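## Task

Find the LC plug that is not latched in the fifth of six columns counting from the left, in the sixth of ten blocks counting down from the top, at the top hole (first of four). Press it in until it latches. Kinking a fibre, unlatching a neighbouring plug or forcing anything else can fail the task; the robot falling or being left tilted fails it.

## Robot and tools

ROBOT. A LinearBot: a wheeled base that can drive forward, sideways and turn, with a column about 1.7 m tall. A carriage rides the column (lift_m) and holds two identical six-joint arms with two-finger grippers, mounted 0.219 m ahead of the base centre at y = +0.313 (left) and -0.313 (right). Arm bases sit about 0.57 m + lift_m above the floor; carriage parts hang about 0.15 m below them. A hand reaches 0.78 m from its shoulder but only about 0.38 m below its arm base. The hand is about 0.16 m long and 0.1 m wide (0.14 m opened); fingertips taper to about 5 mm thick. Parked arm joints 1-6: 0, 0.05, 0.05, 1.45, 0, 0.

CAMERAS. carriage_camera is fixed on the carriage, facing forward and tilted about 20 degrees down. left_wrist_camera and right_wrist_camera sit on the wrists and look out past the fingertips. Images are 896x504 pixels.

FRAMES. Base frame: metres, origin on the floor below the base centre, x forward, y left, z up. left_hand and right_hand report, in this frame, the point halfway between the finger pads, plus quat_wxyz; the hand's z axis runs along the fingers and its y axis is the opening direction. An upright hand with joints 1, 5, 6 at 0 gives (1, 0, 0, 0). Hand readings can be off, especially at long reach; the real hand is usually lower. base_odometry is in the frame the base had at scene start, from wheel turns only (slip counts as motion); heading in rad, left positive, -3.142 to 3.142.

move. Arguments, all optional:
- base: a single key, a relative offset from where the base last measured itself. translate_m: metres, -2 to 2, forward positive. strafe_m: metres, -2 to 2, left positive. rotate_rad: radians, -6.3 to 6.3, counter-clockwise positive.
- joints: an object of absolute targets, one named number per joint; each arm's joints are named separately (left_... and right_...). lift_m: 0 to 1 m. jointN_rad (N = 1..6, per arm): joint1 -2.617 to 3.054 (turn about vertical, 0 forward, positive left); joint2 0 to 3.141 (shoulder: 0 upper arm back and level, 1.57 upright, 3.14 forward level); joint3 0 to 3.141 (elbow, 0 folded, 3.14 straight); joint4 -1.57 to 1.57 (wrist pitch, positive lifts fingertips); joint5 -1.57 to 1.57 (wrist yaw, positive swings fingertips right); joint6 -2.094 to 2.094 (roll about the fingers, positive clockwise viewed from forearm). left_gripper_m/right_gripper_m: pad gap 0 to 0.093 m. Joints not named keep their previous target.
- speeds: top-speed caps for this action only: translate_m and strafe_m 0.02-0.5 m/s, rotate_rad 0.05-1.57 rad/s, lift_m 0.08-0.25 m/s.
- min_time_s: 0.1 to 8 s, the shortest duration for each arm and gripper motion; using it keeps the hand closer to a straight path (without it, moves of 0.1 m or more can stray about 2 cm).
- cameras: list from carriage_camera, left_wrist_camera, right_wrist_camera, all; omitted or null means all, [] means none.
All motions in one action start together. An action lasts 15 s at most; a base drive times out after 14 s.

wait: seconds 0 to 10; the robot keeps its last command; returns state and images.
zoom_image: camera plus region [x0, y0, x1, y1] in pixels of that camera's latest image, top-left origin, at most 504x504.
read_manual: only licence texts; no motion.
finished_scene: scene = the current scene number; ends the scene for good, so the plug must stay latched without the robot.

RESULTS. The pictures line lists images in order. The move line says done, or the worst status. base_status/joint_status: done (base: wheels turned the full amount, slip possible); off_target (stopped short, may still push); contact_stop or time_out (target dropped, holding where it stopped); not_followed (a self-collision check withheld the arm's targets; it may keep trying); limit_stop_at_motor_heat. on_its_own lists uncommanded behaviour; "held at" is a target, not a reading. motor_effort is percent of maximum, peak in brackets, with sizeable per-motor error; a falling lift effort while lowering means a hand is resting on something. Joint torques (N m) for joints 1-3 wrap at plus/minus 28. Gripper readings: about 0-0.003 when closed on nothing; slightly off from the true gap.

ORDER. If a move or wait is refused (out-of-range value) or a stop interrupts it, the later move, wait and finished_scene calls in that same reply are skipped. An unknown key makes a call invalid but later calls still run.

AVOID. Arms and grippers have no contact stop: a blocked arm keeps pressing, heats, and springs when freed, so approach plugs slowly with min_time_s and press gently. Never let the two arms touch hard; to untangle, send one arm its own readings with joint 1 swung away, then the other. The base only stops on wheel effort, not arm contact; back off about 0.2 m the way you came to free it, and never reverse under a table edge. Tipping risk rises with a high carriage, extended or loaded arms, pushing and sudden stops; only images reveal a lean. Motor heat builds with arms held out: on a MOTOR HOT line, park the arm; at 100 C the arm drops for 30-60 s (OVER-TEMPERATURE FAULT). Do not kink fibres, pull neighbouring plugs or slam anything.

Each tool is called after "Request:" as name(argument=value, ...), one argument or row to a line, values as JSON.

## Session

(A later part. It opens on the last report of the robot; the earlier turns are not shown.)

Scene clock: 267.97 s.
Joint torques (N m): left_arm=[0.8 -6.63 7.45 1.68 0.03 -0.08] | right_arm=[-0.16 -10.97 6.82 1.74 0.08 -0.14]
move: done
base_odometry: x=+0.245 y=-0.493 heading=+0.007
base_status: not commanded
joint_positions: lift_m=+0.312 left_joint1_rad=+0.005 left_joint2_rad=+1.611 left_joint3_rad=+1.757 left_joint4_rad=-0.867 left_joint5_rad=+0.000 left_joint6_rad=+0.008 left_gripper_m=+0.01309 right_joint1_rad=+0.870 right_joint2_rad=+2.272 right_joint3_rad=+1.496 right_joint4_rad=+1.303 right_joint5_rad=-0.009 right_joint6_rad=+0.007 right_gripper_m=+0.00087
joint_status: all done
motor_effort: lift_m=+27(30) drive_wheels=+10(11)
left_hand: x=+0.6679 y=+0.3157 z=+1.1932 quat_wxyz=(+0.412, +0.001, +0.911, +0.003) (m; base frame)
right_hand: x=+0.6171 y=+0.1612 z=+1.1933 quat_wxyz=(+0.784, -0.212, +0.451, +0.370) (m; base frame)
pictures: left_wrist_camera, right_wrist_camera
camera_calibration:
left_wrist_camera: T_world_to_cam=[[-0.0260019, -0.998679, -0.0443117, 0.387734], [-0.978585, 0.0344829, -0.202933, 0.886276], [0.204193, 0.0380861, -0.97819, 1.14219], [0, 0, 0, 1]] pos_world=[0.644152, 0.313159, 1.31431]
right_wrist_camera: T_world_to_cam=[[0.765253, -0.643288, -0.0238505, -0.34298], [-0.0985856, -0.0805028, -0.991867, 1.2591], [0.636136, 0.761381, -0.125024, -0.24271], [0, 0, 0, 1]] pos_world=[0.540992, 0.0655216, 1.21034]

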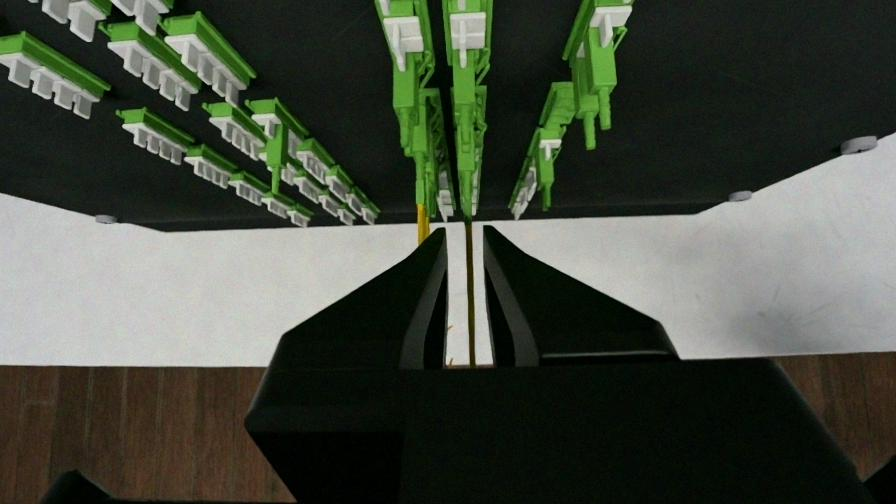

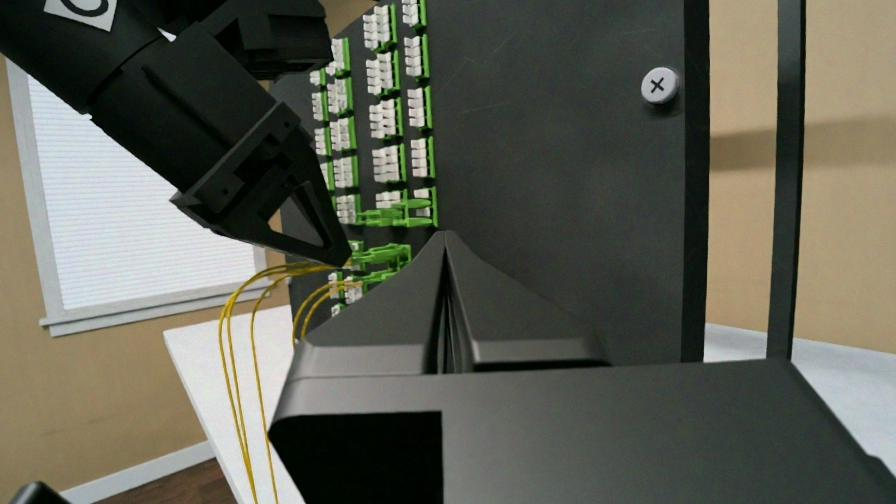

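Request:
move(
  base={"translate_m": 0.01},
  speeds={"translate_m": 0.02},
  cameras=["left_wrist_camera","right_wrist_camera"],
)

Request:
zoom_image(
  camera="right_wrist_camera",
  region=[330, 220, 420, 280],
)

Request:
zoom_image(
  camera="left_wrist_camera",
  region=[410, 120, 520, 260],
)

Scene clock: 284.17 s.
Joint torques (N m): left_arm=[0.7 -6.72 7.36 1.68 0.04 -0.08] | right_arm=[-0.08 -10.91 6.93 1.77 0.08 -0.14]
move: done
base_odometry: x=+0.255 y=-0.493 heading=+0.008
base_status: done
joint_positions: lift_m=+0.312 left_joint1_rad=+0.006 left_joint2_rad=+1.611 left_joint3_rad=+1.757 left_joint4_rad=-0.868 left_joint5_rad=+0.000 left_joint6_rad=+0.008 left_gripper_m=+0.01309 right_joint1_rad=+0.869 right_joint2_rad=+2.272 right_joint3_rad=+1.496 right_joint4_rad=+1.303 right_joint5_rad=-0.009 right_joint6_rad=+0.007 right_gripper_m=+0.00087
joint_status: not commanded
motor_effort: lift_m=+27(27) drive_wheels=-8(15)
left_hand: x=+0.6677 y=+0.3161 z=+1.1929 quat_wxyz=(+0.412, +0.001, +0.911, +0.003) (m; base frame)
right_hand: x=+0.6175 y=+0.1609 z=+1.1933 quat_wxyz=(+0.784, -0.212, +0.451, +0.370) (m; base frame)
pictures: left_wrist_camera, right_wrist_camera
camera_calibration:
left_wrist_camera: T_world_to_cam=[[-0.0253281, -0.998696, -0.0443311, 0.387621], [-0.978854, 0.0337805, -0.201754, 0.88507], [0.202988, 0.0382837, -0.978432, 1.14301], [0, 0, 0, 1]] pos_world=[0.644153, 0.313458, 1.31411]
right_wrist_camera: T_world_to_cam=[[0.764797, -0.64383, -0.023852, -0.343118], [-0.098648, -0.0804369, -0.991866, 1.25914], [0.636674, 0.760929, -0.12503, -0.242925], [0, 0, 0, 1]] pos_world=[0.541291, 0.0652201, 1.21034]

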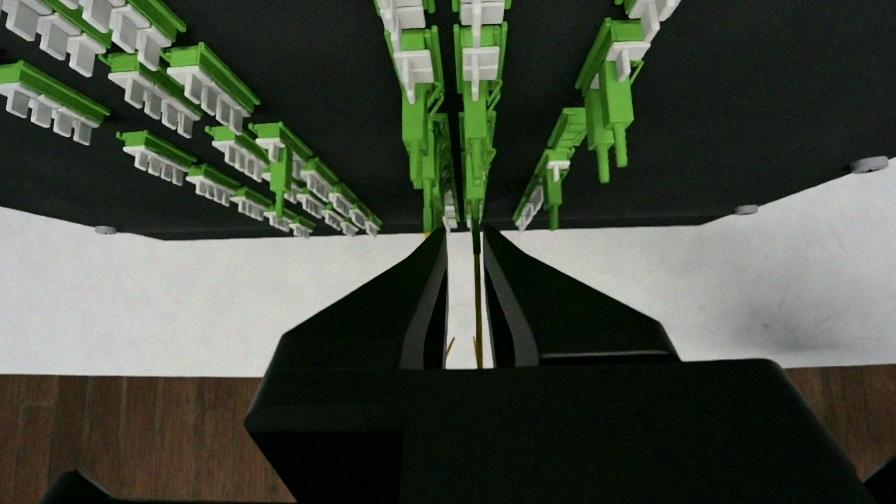

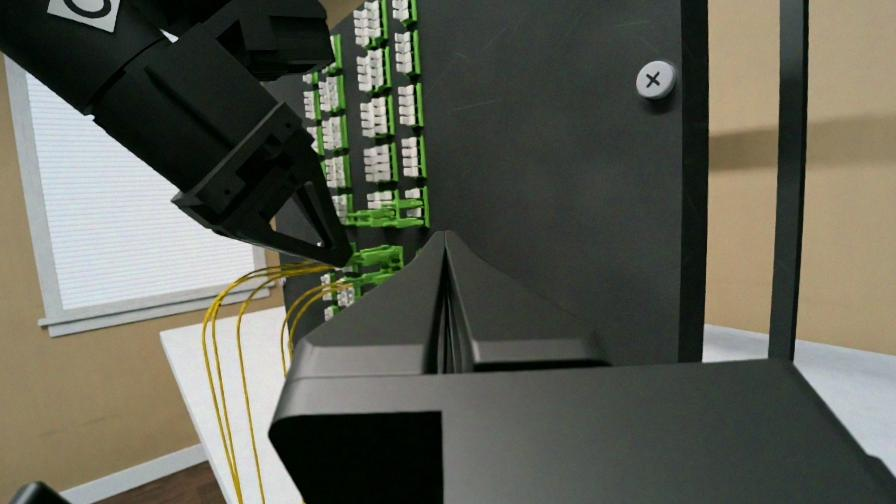

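Scaled by 5.600 from the camera's 896x504 image, which has a finer 1280x720 frame.

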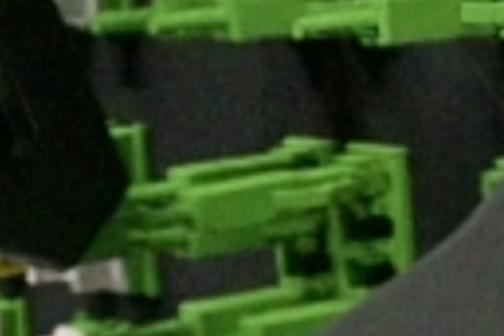

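Scaled by 3.600 from the camera's 896x504 image, which has a finer 1280x720 frame.

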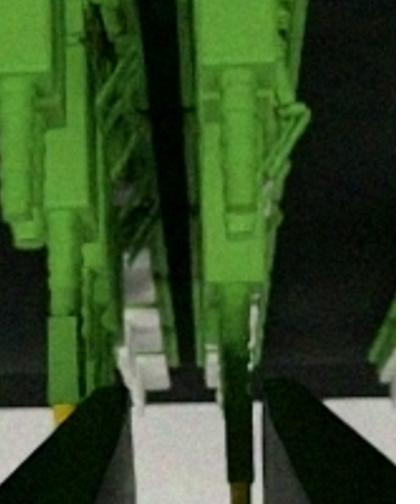

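Request:
move(
  joints={"left_joint1_rad": -0.008},
  cameras=["left_wrist_camera"],
)

Request:
zoom_image(
  camera="left_wrist_camera",
  region=[410, 120, 520, 260],
)

Scene clock: 292.67 s.
Joint torques (N m): left_arm=[-0.8 -6.63 7.39 1.7 0.03 -0.08] | right_arm=[-0.02 -10.97 6.93 1.73 0.07 -0.15]
move: done
base_odometry: x=+0.255 y=-0.493 heading=+0.008
base_status: not commanded
joint_positions: lift_m=+0.312 left_joint1_rad=+0.002 left_joint2_rad=+1.611 left_joint3_rad=+1.757 left_joint4_rad=-0.868 left_joint5_rad=+0.000 left_joint6_rad=+0.008 left_gripper_m=+0.01309 right_joint1_rad=+0.869 right_joint2_rad=+2.272 right_joint3_rad=+1.496 right_joint4_rad=+1.303 right_joint5_rad=-0.009 right_joint6_rad=+0.007 right_gripper_m=+0.00087
joint_status: all done
motor_effort: lift_m=+27(27) drive_wheels=-8(8)
left_hand: x=+0.6677 y=+0.3144 z=+1.1929 quat_wxyz=(+0.412, +0.003, +0.911, +0.002) (m; base frame)
right_hand: x=+0.6175 y=+0.1609 z=+1.1933 quat_wxyz=(+0.784, -0.212, +0.451, +0.370) (m; base frame)
pictures: left_wrist_camera
camera_calibration:
left_wrist_camera: T_world_to_cam=[[-0.0291086, -0.998594, -0.0442975, 0.388385], [-0.978716, 0.0374796, -0.20177, 0.883895], [0.203146, 0.0374814, -0.978431, 1.14322], [0, 0, 0, 1]] pos_world=[0.644146, 0.311861, 1.31411]

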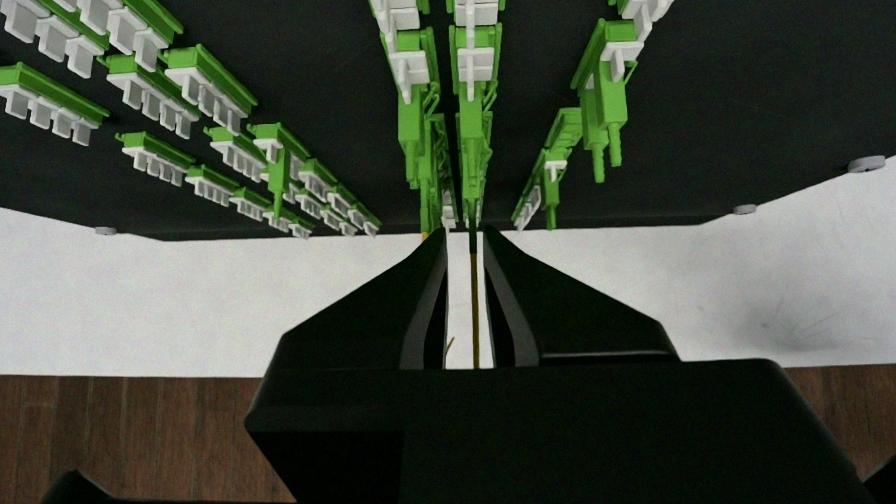

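Scaled by 3.600 from the camera's 896x504 image, which has a finer 1280x720 frame.

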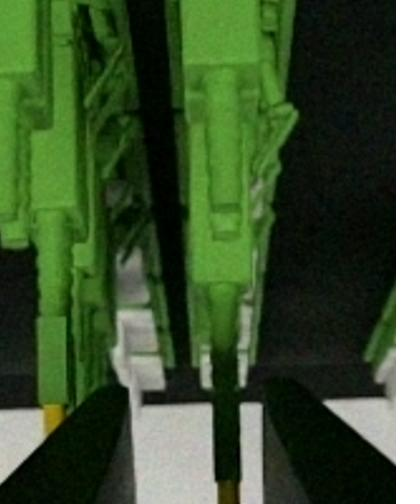

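Request:
move(
  joints={"left_joint1_rad": -0.015},
  cameras=["left_wrist_camera"],
)

Request:
zoom_image(
  camera="left_wrist_camera",
  region=[410, 120, 520, 260],
)

Scene clock: 317.67 s.
Joint torques (N m): left_arm=[-0.54 -6.72 7.35 1.69 0.02 -0.08] | right_arm=[-0.03 -10.95 6.93 1.74 0.06 -0.14]
move: done
base_odometry: x=+0.255 y=-0.493 heading=+0.008
base_status: not commanded
joint_positions: lift_m=+0.312 left_joint1_rad=-0.007 left_joint2_rad=+1.611 left_joint3_rad=+1.757 left_joint4_rad=-0.868 left_joint5_rad=+0.000 left_joint6_rad=+0.008 left_gripper_m=+0.01309 right_joint1_rad=+0.869 right_joint2_rad=+2.272 right_joint3_rad=+1.496 right_joint4_rad=+1.303 right_joint5_rad=-0.009 right_joint6_rad=+0.007 right_gripper_m=+0.00087
joint_status: all done
motor_effort: lift_m=+27(27) drive_wheels=-8(8)
left_hand: x=+0.6677 y=+0.3103 z=+1.1929 quat_wxyz=(+0.412, +0.007, +0.911, +0.000) (m; base frame)
right_hand: x=+0.6175 y=+0.1609 z=+1.1933 quat_wxyz=(+0.784, -0.212, +0.451, +0.370) (m; base frame)
pictures: left_wrist_camera
camera_calibration:
left_wrist_camera: T_world_to_cam=[[-0.038301, -0.998285, -0.0442628, 0.390277], [-0.978337, 0.0464803, -0.201735, 0.880963], [0.203447, 0.0355773, -0.978439, 1.14377], [0, 0, 0, 1]] pos_world=[0.644129, 0.307968, 1.31411]

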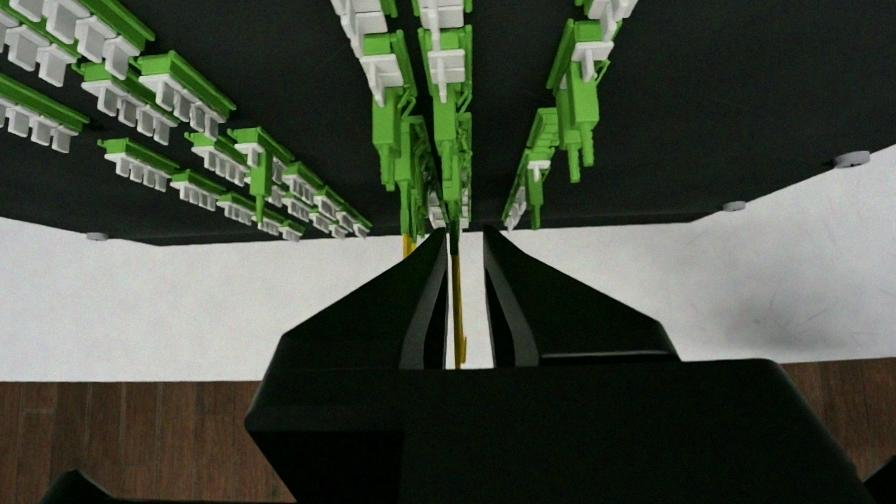

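Scaled by 3.600 from the camera's 896x504 image, which has a finer 1280x720 frame.

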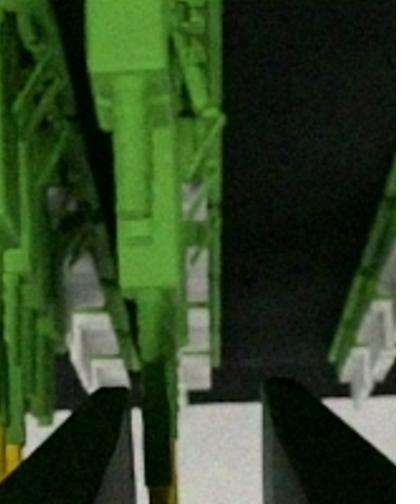

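Request:
wait(
  seconds=0.5,
  cameras=["left_wrist_camera","right_wrist_camera","carriage_camera"],
)

Request:
zoom_image(
  camera="left_wrist_camera",
  region=[380, 120, 520, 260],
)

Request:
zoom_image(
  camera="right_wrist_camera",
  region=[330, 220, 420, 280],
)

Scene clock: 329.87 s.
Joint torques (N m): left_arm=[-0.62 -6.72 7.38 1.69 0.04 -0.09] | right_arm=[-0.03 -10.96 6.95 1.74 0.08 -0.14]
base_odometry: x=+0.255 y=-0.493 heading=+0.008
base_status: not commanded
joint_positions: lift_m=+0.312 left_joint1_rad=-0.007 left_joint2_rad=+1.611 left_joint3_rad=+1.757 left_joint4_rad=-0.868 left_joint5_rad=+0.000 left_joint6_rad=+0.008 left_gripper_m=+0.01309 right_joint1_rad=+0.869 right_joint2_rad=+2.272 right_joint3_rad=+1.496 right_joint4_rad=+1.303 right_joint5_rad=-0.009 right_joint6_rad=+0.007 right_gripper_m=+0.00087
joint_status: all done
motor_effort: lift_m=+27(27) drive_wheels=-8(8)
left_hand: x=+0.6677 y=+0.3103 z=+1.1929 quat_wxyz=(+0.412, +0.007, +0.911, +0.000) (m; base frame)
right_hand: x=+0.6175 y=+0.1609 z=+1.1933 quat_wxyz=(+0.784, -0.212, +0.451, +0.370) (m; base frame)
wait: 0.50 s; at rest from the start
pictures: carriage_camera, left_wrist_camera, right_wrist_camera
camera_calibration:
carriage_camera: T_world_to_cam=[[-0.0215286, -0.99972, -0.00978533, 0.0131476], [-0.380568, 0.0172454, -0.924592, 1.2499], [0.924502, -0.0161812, -0.380833, 0.389051], [0, 0, 0, 1]] pos_world=[0.116279, -0.00211586, 1.30394]
left_wrist_camera: T_world_to_cam=[[-0.038301, -0.998285, -0.0442628, 0.390277], [-0.978337, 0.0464803, -0.201735, 0.880963], [0.203447, 0.0355773, -0.978439, 1.14377], [0, 0, 0, 1]] pos_world=[0.644129, 0.307968, 1.31411]
right_wrist_camera: T_world_to_cam=[[0.764797, -0.64383, -0.023852, -0.343118], [-0.098648, -0.0804369, -0.991866, 1.25914], [0.636674, 0.760929, -0.12503, -0.242925], [0, 0, 0, 1]] pos_world=[0.541291, 0.0652201, 1.21034]

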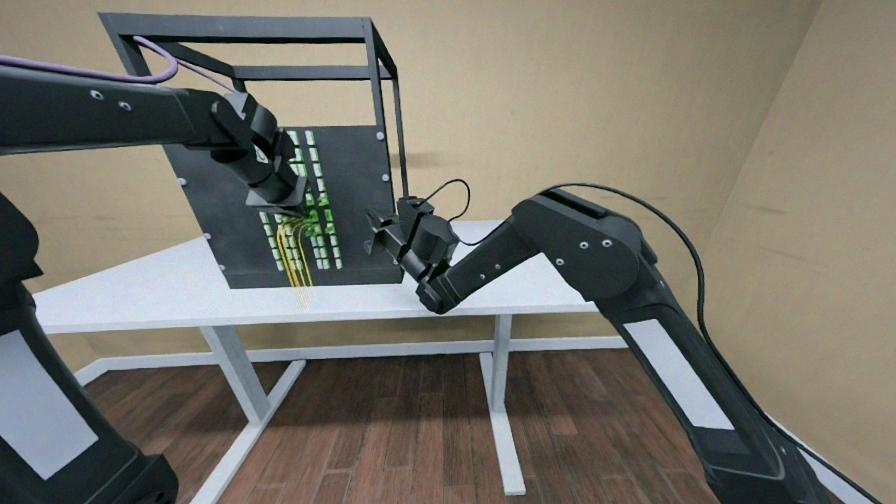

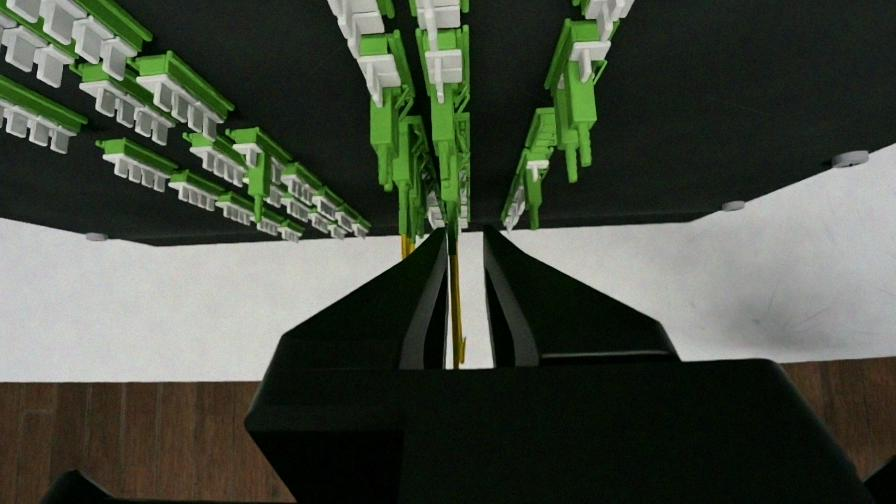

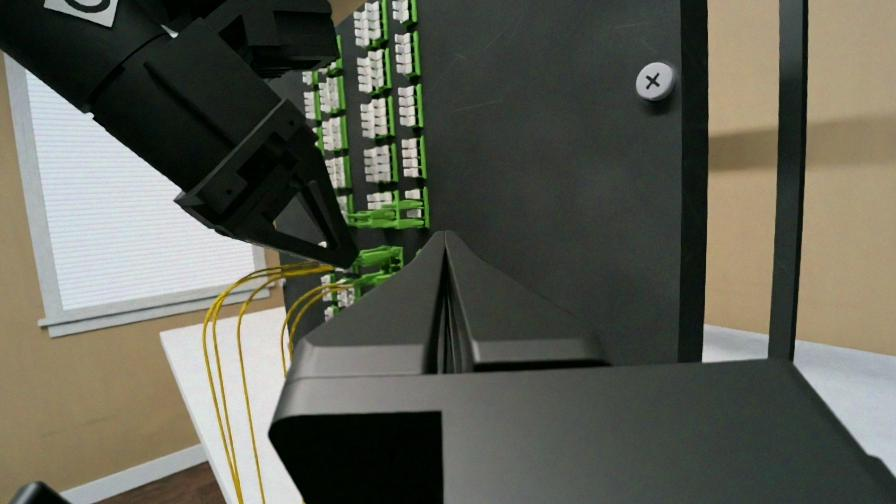

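Scaled by 3.600 from the camera's 896x504 image, which has a finer 1280x720 frame.

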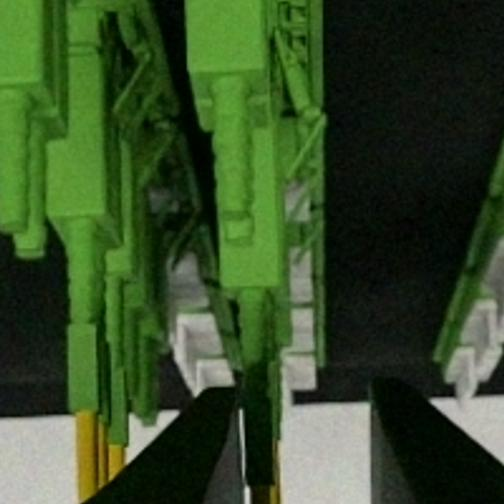

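Scaled by 5.600 from the camera's 896x504 image, which has a finer 1280x720 frame.

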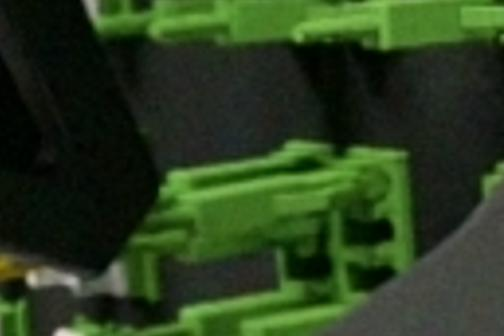

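Request:
move(
  joints={"left_joint1_rad": 0.004},
  cameras=["left_wrist_camera"],
)

Request:
zoom_image(
  camera="left_wrist_camera",
  region=[380, 120, 520, 260],
)

Scene clock: 356.87 s.
Joint torques (N m): left_arm=[1.18 -6.74 7.3 1.67 0.03 -0.07] | right_arm=[-0.02 -10.97 6.93 1.73 0.08 -0.14]
move: done
base_odometry: x=+0.255 y=-0.493 heading=+0.008
base_status: not commanded
joint_positions: lift_m=+0.312 left_joint1_rad=-0.007 left_joint2_rad=+1.611 left_joint3_rad=+1.757 left_joint4_rad=-0.868 left_joint5_rad=+0.000 left_joint6_rad=+0.008 left_gripper_m=+0.01309 right_joint1_rad=+0.869 right_joint2_rad=+2.272 right_joint3_rad=+1.496 right_joint4_rad=+1.303 right_joint5_rad=-0.009 right_joint6_rad=+0.007 right_gripper_m=+0.00087
joint_status: all done
motor_effort: lift_m=+27(27) drive_wheels=-8(8)
left_hand: x=+0.6677 y=+0.3103 z=+1.1929 quat_wxyz=(+0.412, +0.007, +0.911, +0.000) (m; base frame)
right_hand: x=+0.6175 y=+0.1609 z=+1.1933 quat_wxyz=(+0.784, -0.212, +0.451, +0.370) (m; base frame)
pictures: left_wrist_camera
camera_calibration:
left_wrist_camera: T_world_to_cam=[[-0.038301, -0.998285, -0.0442628, 0.390277], [-0.978337, 0.0464803, -0.201735, 0.880963], [0.203447, 0.0355773, -0.978439, 1.14377], [0, 0, 0, 1]] pos_world=[0.644129, 0.307968, 1.31411]

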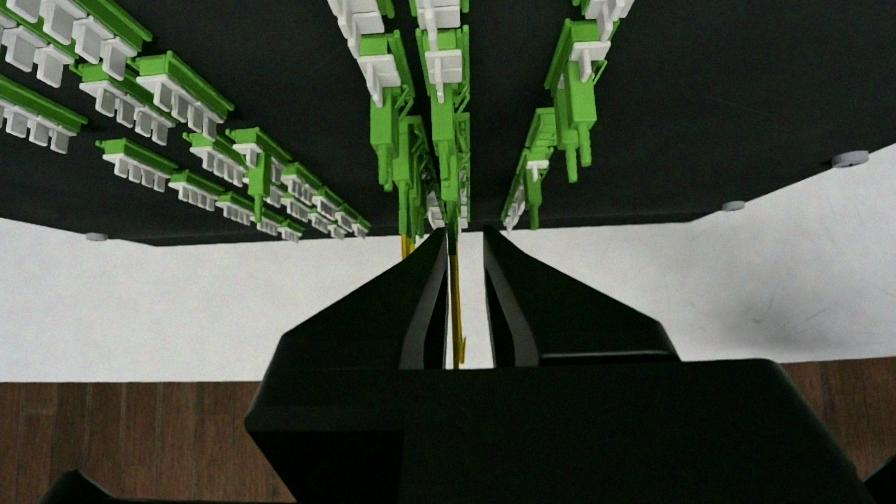

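Scaled by 3.600 from the camera's 896x504 image, which has a finer 1280x720 frame.

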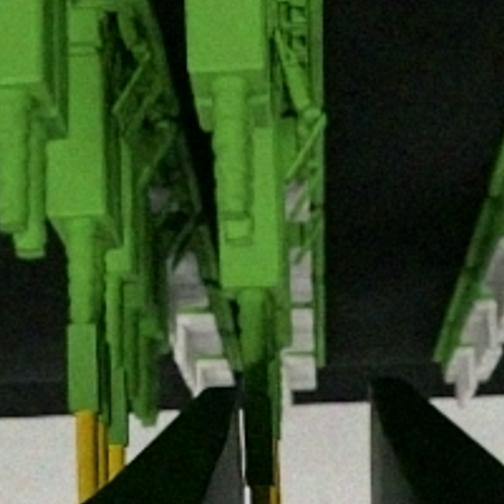

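Request:
move(
  joints={"left_joint1_rad": 0.009},
  cameras=["left_wrist_camera"],
)

Request:
zoom_image(
  camera="left_wrist_camera",
  region=[380, 120, 520, 260],
)

Scene clock: 361.23 s.
Joint torques (N m): left_arm=[0.69 -6.69 7.32 1.68 0.06 -0.07] | right_arm=[-0.05 -10.97 6.89 1.74 0.09 -0.14]
move: done
base_odometry: x=+0.255 y=-0.493 heading=+0.008
base_status: not commanded
joint_positions: lift_m=+0.312 left_joint1_rad=+0.001 left_joint2_rad=+1.611 left_joint3_rad=+1.757 left_joint4_rad=-0.868 left_joint5_rad=+0.000 left_joint6_rad=+0.008 left_gripper_m=+0.01309 right_joint1_rad=+0.869 right_joint2_rad=+2.272 right_joint3_rad=+1.496 right_joint4_rad=+1.303 right_joint5_rad=-0.009 right_joint6_rad=+0.007 right_gripper_m=+0.00087
joint_status: all done
motor_effort: lift_m=+27(27) drive_wheels=-8(8)
left_hand: x=+0.6677 y=+0.3139 z=+1.1929 quat_wxyz=(+0.412, +0.003, +0.911, +0.002) (m; base frame)
right_hand: x=+0.6175 y=+0.1609 z=+1.1933 quat_wxyz=(+0.784, -0.212, +0.451, +0.370) (m; base frame)
pictures: left_wrist_camera
camera_calibration:
left_wrist_camera: T_world_to_cam=[[-0.0303248, -0.998556, -0.0443463, 0.388722], [-0.978661, 0.0386829, -0.201807, 0.883551], [0.203231, 0.0372803, -0.978421, 1.14324], [0, 0, 0, 1]] pos_world=[0.644144, 0.311362, 1.31411]

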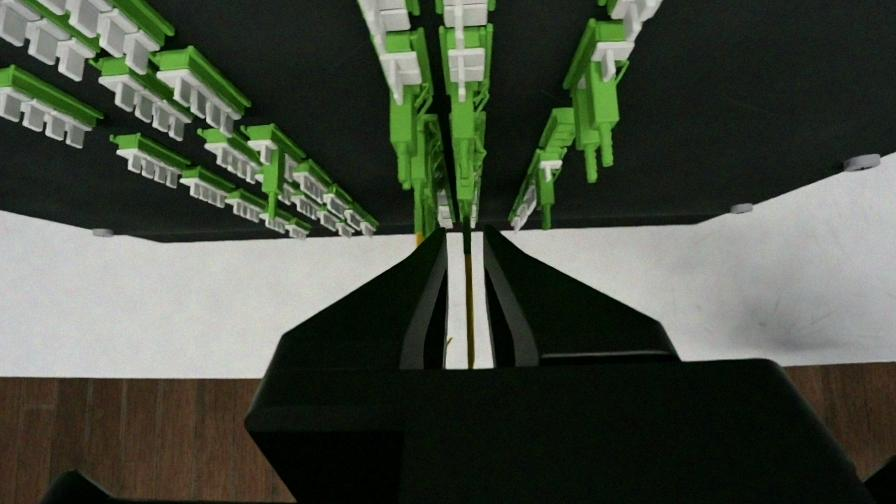

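Scaled by 3.600 from the camera's 896x504 image, which has a finer 1280x720 frame.

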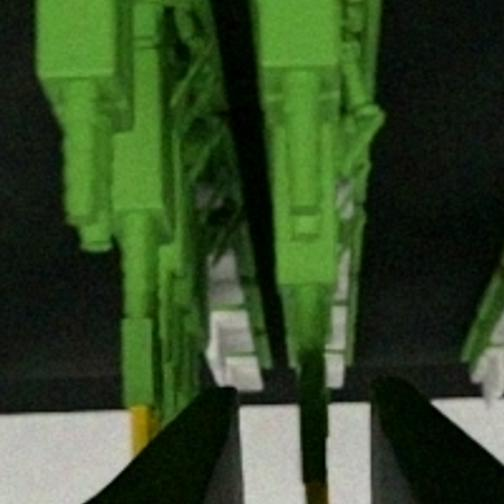

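Request:
move(
  base={"translate_m": 0.006},
  speeds={"translate_m": 0.02},
  cameras=["left_wrist_camera","right_wrist_camera"],
)

Request:
zoom_image(
  camera="right_wrist_camera",
  region=[330, 220, 420, 280],
)

Request:
zoom_image(
  camera="left_wrist_camera",
  region=[380, 120, 520, 260],
)

Scene clock: 368.77 s.
Joint torques (N m): left_arm=[0.95 -6.76 7.35 1.7 0.02 -0.08] | right_arm=[0.1 -10.88 6.93 1.75 0.07 -0.14]
move: done
base_odometry: x=+0.261 y=-0.492 heading=+0.009
base_status: done
joint_positions: lift_m=+0.312 left_joint1_rad=+0.001 left_joint2_rad=+1.612 left_joint3_rad=+1.757 left_joint4_rad=-0.868 left_joint5_rad=+0.000 left_joint6_rad=+0.008 left_gripper_m=+0.01309 right_joint1_rad=+0.868 right_joint2_rad=+2.272 right_joint3_rad=+1.496 right_joint4_rad=+1.303 right_joint5_rad=-0.008 right_joint6_rad=+0.007 right_gripper_m=+0.00087
joint_status: not commanded
motor_effort: lift_m=+27(27) drive_wheels=+9(17)
left_hand: x=+0.6677 y=+0.3140 z=+1.1926 quat_wxyz=(+0.411, +0.003, +0.911, +0.002) (m; base frame)
right_hand: x=+0.6179 y=+0.1605 z=+1.1933 quat_wxyz=(+0.784, -0.211, +0.451, +0.370) (m; base frame)
pictures: left_wrist_camera, right_wrist_camera
camera_calibration:
left_wrist_camera: T_world_to_cam=[[-0.0299807, -0.998571, -0.0442305, 0.388442], [-0.978917, 0.0382776, -0.200638, 0.88234], [0.202044, 0.0372827, -0.978667, 1.14401], [0, 0, 0, 1]] pos_world=[0.644244, 0.311462, 1.31381]
right_wrist_camera: T_world_to_cam=[[0.764039, -0.64472, -0.0240759, -0.342802], [-0.098909, -0.080175, -0.991861, 1.25926], [0.637543, 0.760202, -0.125026, -0.243314], [0, 0, 0, 1]] pos_world=[0.54159, 0.0649176, 1.21034]

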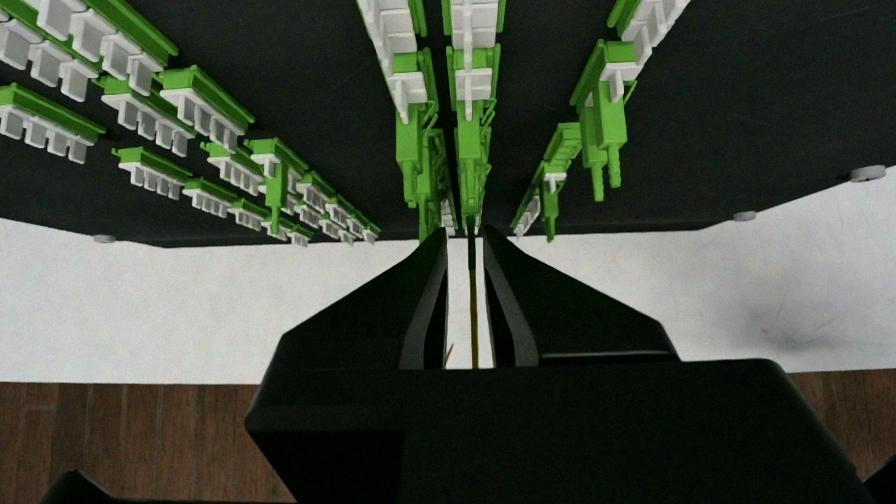

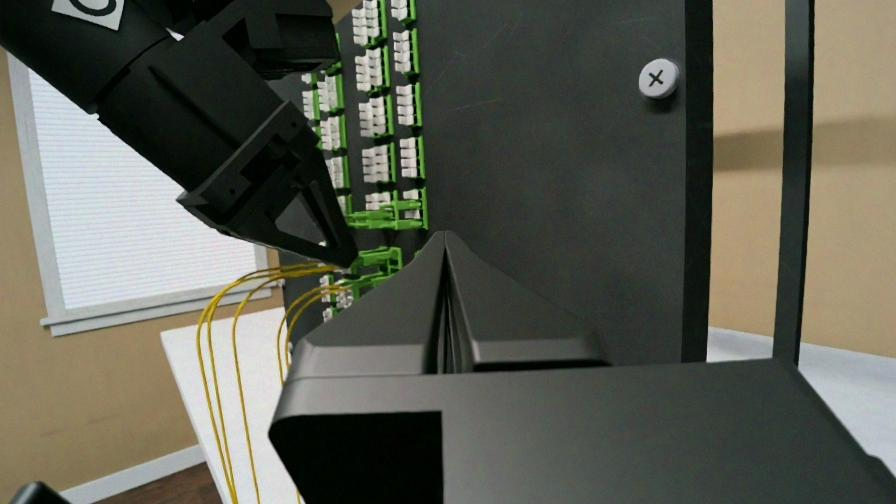

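Scaled by 5.600 from the camera's 896x504 image, which has a finer 1280x720 frame.

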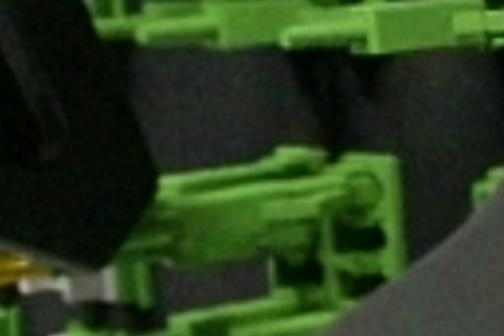

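Scaled by 3.600 from the camera's 896x504 image, which has a finer 1280x720 frame.

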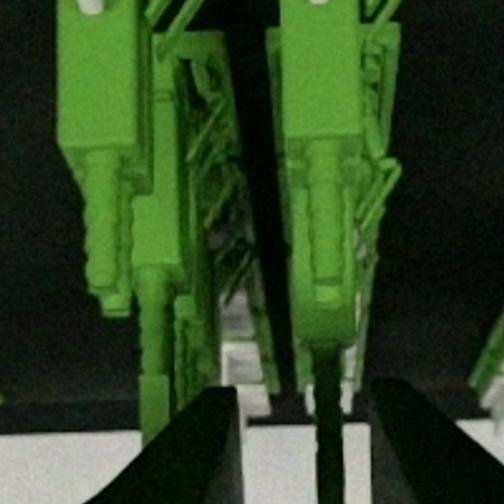

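Request:
zoom_image(
  camera="right_wrist_camera",
  region=[340, 235, 410, 280],
)

Scaled by 7.200 from the camera's 896x504 image, which has a finer 1280x720 frame.

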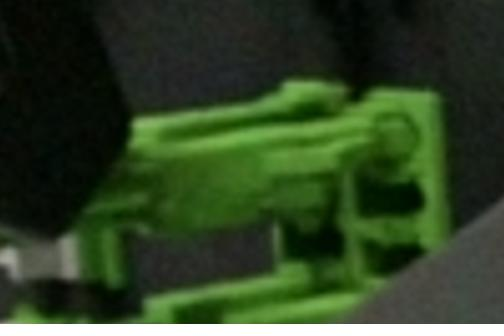

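Request:
move(
  joints={"lift_m": 0.308},
  cameras=["left_wrist_camera","right_wrist_camera"],
)

Request:
zoom_image(
  camera="right_wrist_camera",
  region=[340, 230, 410, 275],
)

Request:
zoom_image(
  camera="left_wrist_camera",
  region=[410, 150, 520, 260],
)

Scene clock: 403.17 s.
Joint torques (N m): left_arm=[0.81 -6.93 7.35 1.73 0.04 -0.09] | right_arm=[0.03 -11.15 6.93 1.79 0.1 -0.14]
move: done
base_odometry: x=+0.261 y=-0.492 heading=+0.009
base_status: not commanded
joint_positions: lift_m=+0.308 left_joint1_rad=+0.001 left_joint2_rad=+1.613 left_joint3_rad=+1.757 left_joint4_rad=-0.870 left_joint5_rad=+0.000 left_joint6_rad=+0.008 left_gripper_m=+0.01309 right_joint1_rad=+0.868 right_joint2_rad=+2.274 right_joint3_rad=+1.496 right_joint4_rad=+1.300 right_joint5_rad=-0.008 right_joint6_rad=+0.007 right_gripper_m=+0.00087
joint_status: all done
motor_effort: lift_m=+27(28) drive_wheels=-8(10)
left_hand: x=+0.6677 y=+0.3140 z=+1.1879 quat_wxyz=(+0.410, +0.003, +0.912, +0.002) (m; base frame)
right_hand: x=+0.6185 y=+0.1612 z=+1.1872 quat_wxyz=(+0.783, -0.212, +0.454, +0.369) (m; base frame)
pictures: left_wrist_camera, right_wrist_camera
camera_calibration:
left_wrist_camera: T_world_to_cam=[[-0.0300864, -0.998571, -0.0441671, 0.388228], [-0.979364, 0.0382851, -0.198446, 0.879106], [0.199853, 0.0372851, -0.979116, 1.14135], [0, 0, 0, 1]] pos_world=[0.644543, 0.311462, 1.30911]
right_wrist_camera: T_world_to_cam=[[0.763989, -0.644783, -0.0239945, -0.342942], [-0.102505, -0.0845726, -0.991131, 1.25538], [0.637035, 0.759672, -0.130706, -0.237828], [0, 0, 0, 1]] pos_world=[0.542191, 0.0657192, 1.20493]

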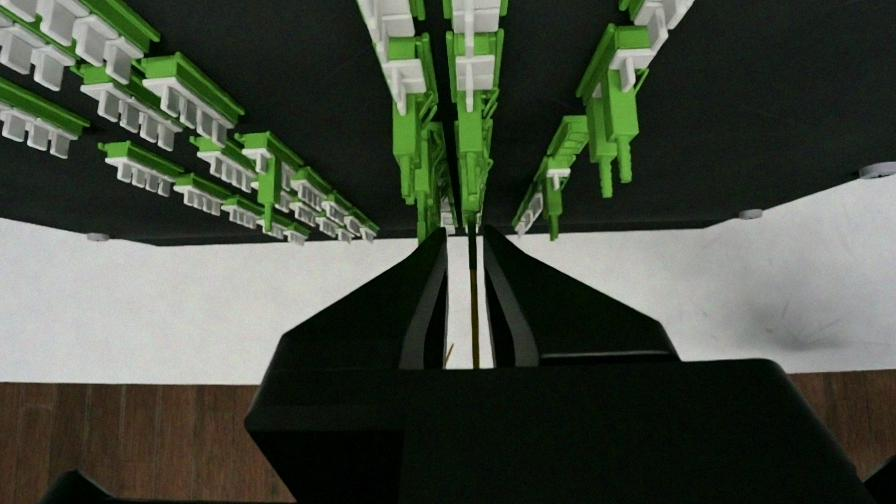

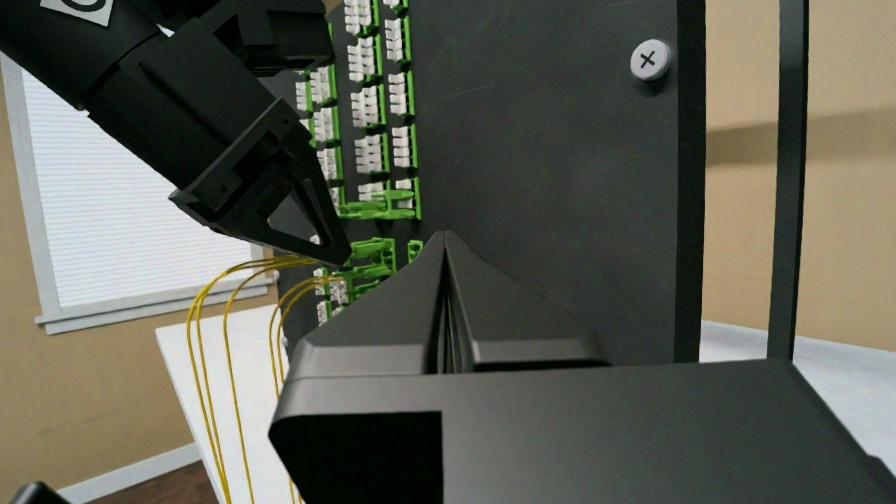

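Scaled by 7.200 from the camera's 896x504 image, which has a finer 1280x720 frame.

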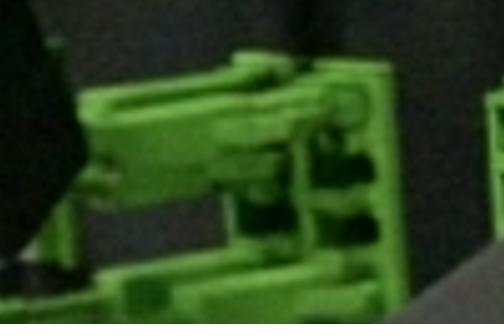

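Scaled by 4.582 from the camera's 896x504 image, which has a finer 1280x720 frame.

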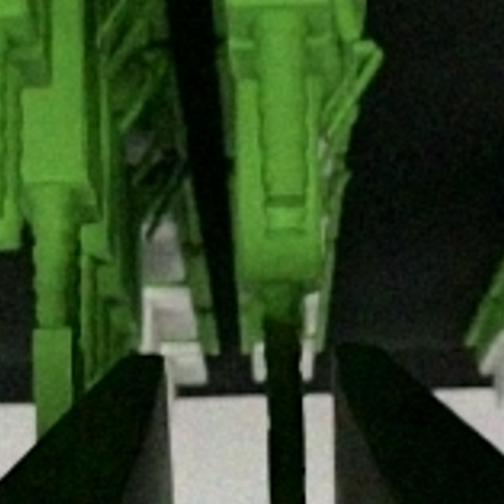

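Request:
move(
  joints={"left_joint1_rad": -0.009},
  cameras=["left_wrist_camera"],
)

Request:
zoom_image(
  camera="left_wrist_camera",
  region=[410, 150, 520, 260],
)

Scene clock: 412.60 s.
Joint torques (N m): left_arm=[-0.83 -6.86 7.39 1.71 0.03 -0.08] | right_arm=[0.03 -11.1 6.91 1.79 0.07 -0.14]
move: done
base_odometry: x=+0.261 y=-0.492 heading=+0.009
base_status: not commanded
joint_positions: lift_m=+0.308 left_joint1_rad=+0.001 left_joint2_rad=+1.613 left_joint3_rad=+1.757 left_joint4_rad=-0.870 left_joint5_rad=+0.000 left_joint6_rad=+0.008 left_gripper_m=+0.01309 right_joint1_rad=+0.868 right_joint2_rad=+2.274 right_joint3_rad=+1.496 right_joint4_rad=+1.300 right_joint5_rad=-0.008 right_joint6_rad=+0.007 right_gripper_m=+0.00087
joint_status: all done
motor_effort: lift_m=+27(27) drive_wheels=+9(9)
left_hand: x=+0.6677 y=+0.3140 z=+1.1879 quat_wxyz=(+0.410, +0.003, +0.912, +0.002) (m; base frame)
right_hand: x=+0.6185 y=+0.1612 z=+1.1872 quat_wxyz=(+0.783, -0.212, +0.454, +0.369) (m; base frame)
pictures: left_wrist_camera
camera_calibration:
left_wrist_camera: T_world_to_cam=[[-0.0300864, -0.998571, -0.0441671, 0.388228], [-0.979364, 0.0382851, -0.198446, 0.879106], [0.199853, 0.0372851, -0.979116, 1.14135], [0, 0, 0, 1]] pos_world=[0.644543, 0.311462, 1.30911]

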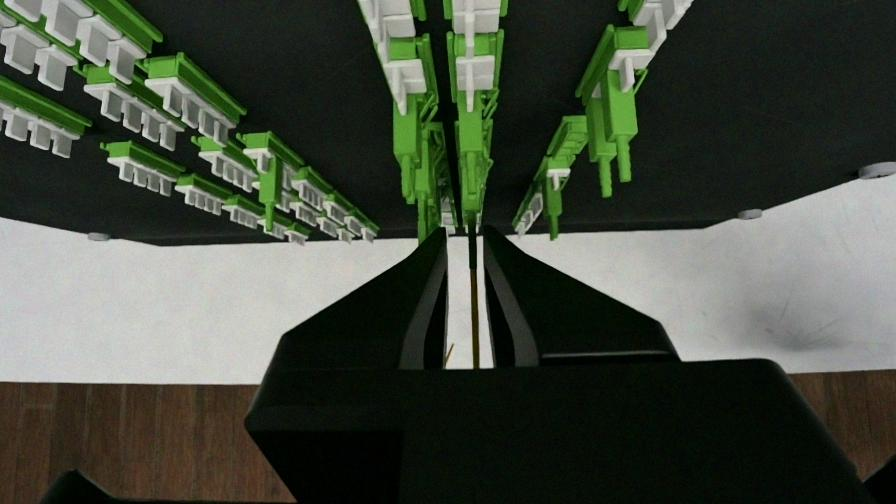

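Scaled by 4.582 from the camera's 896x504 image, which has a finer 1280x720 frame.

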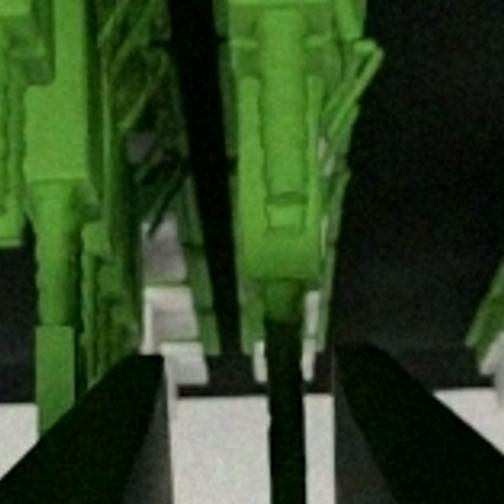

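Request:
move(
  joints={"left_joint1_rad": -0.0115},
  min_time_s=0.5,
  cameras=["left_wrist_camera"],
)

Request:
zoom_image(
  camera="left_wrist_camera",
  region=[410, 150, 520, 260],
)

Scene clock: 418.23 s.
Joint torques (N m): left_arm=[-0.79 -6.84 7.42 1.69 0.04 -0.07] | right_arm=[0.05 -11.15 6.93 1.79 0.07 -0.15]
move: done
base_odometry: x=+0.261 y=-0.492 heading=+0.009
base_status: not commanded
joint_positions: lift_m=+0.308 left_joint1_rad=-0.002 left_joint2_rad=+1.613 left_joint3_rad=+1.757 left_joint4_rad=-0.870 left_joint5_rad=+0.000 left_joint6_rad=+0.008 left_gripper_m=+0.01309 right_joint1_rad=+0.868 right_joint2_rad=+2.274 right_joint3_rad=+1.496 right_joint4_rad=+1.300 right_joint5_rad=-0.008 right_joint6_rad=+0.007 right_gripper_m=+0.00087
joint_status: all done
motor_effort: lift_m=+27(27) drive_wheels=+9(9)
left_hand: x=+0.6677 y=+0.3127 z=+1.1879 quat_wxyz=(+0.410, +0.005, +0.912, +0.001) (m; base frame)
right_hand: x=+0.6185 y=+0.1612 z=+1.1872 quat_wxyz=(+0.783, -0.212, +0.454, +0.369) (m; base frame)
pictures: left_wrist_camera
camera_calibration:
left_wrist_camera: T_world_to_cam=[[-0.0331417, -0.998474, -0.0441758, 0.388883], [-0.979251, 0.0412815, -0.1984, 0.878089], [0.199921, 0.0366839, -0.979125, 1.14155], [0, 0, 0, 1]] pos_world=[0.644538, 0.310164, 1.30911]

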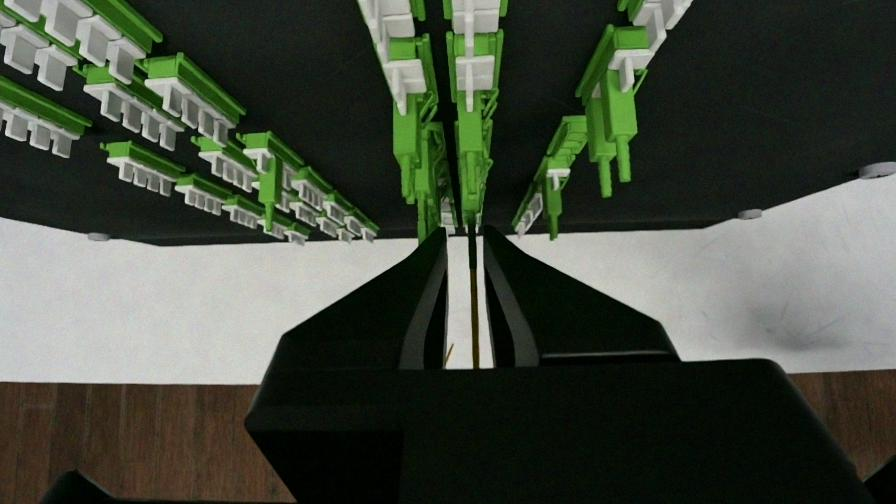

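Scaled by 4.582 from the camera's 896x504 image, which has a finer 1280x720 frame.

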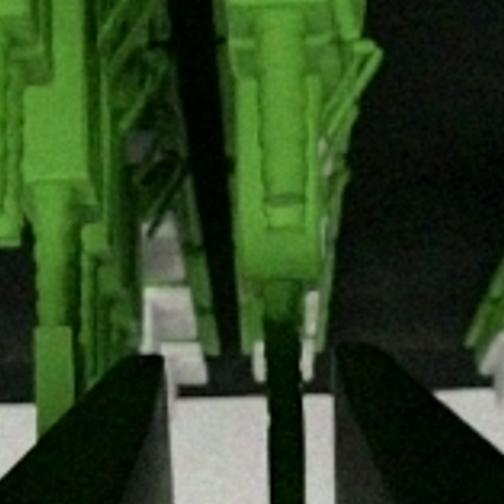

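Request:
wait(
  seconds=0.3,
  cameras=["left_wrist_camera"],
)

Request:
zoom_image(
  camera="left_wrist_camera",
  region=[410, 150, 520, 260],
)

Scene clock: 422.47 s.
Joint torques (N m): left_arm=[-0.75 -6.82 7.38 1.68 0.04 -0.08] | right_arm=[0.03 -11.1 6.91 1.79 0.07 -0.15]
base_odometry: x=+0.261 y=-0.492 heading=+0.009
base_status: not commanded
joint_positions: lift_m=+0.308 left_joint1_rad=-0.002 left_joint2_rad=+1.613 left_joint3_rad=+1.757 left_joint4_rad=-0.870 left_joint5_rad=+0.000 left_joint6_rad=+0.008 left_gripper_m=+0.01309 right_joint1_rad=+0.868 right_joint2_rad=+2.274 right_joint3_rad=+1.496 right_joint4_rad=+1.300 right_joint5_rad=-0.008 right_joint6_rad=+0.007 right_gripper_m=+0.00087
joint_status: all done
motor_effort: lift_m=+27(27) drive_wheels=+9(9)
left_hand: x=+0.6677 y=+0.3127 z=+1.1879 quat_wxyz=(+0.410, +0.005, +0.912, +0.001) (m; base frame)
right_hand: x=+0.6185 y=+0.1612 z=+1.1872 quat_wxyz=(+0.783, -0.212, +0.454, +0.369) (m; base frame)
wait: 0.30 s; at rest from the start
pictures: left_wrist_camera
camera_calibration:
left_wrist_camera: T_world_to_cam=[[-0.0331417, -0.998474, -0.0441758, 0.388883], [-0.979251, 0.0412815, -0.1984, 0.878089], [0.199921, 0.0366839, -0.979125, 1.14155], [0, 0, 0, 1]] pos_world=[0.644538, 0.310164, 1.30911]

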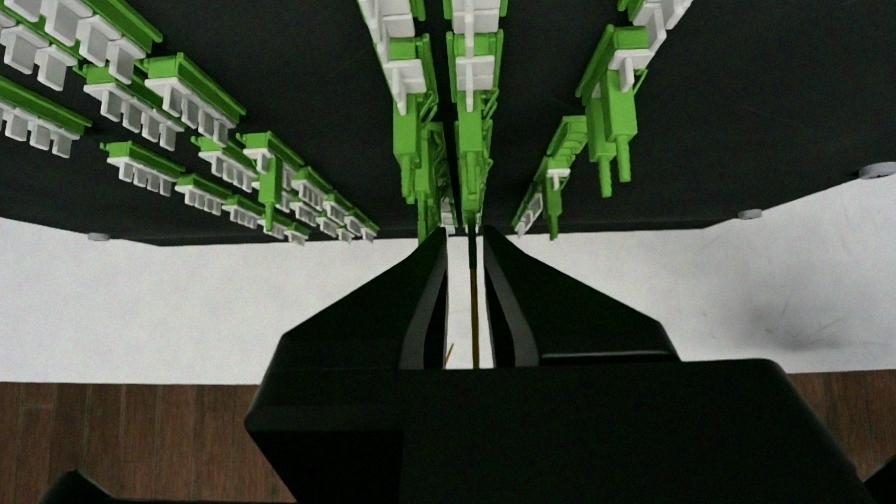

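Scaled by 4.582 from the camera's 896x504 image, which has a finer 1280x720 frame.

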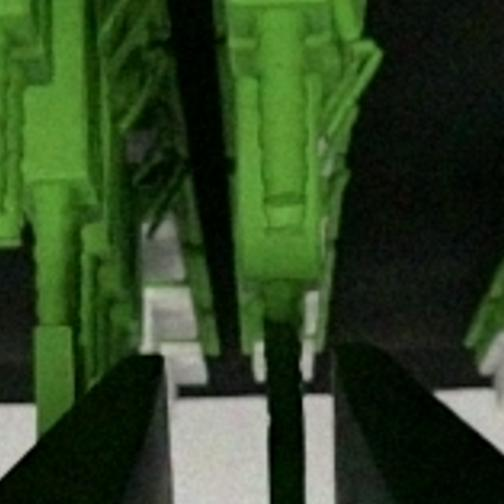

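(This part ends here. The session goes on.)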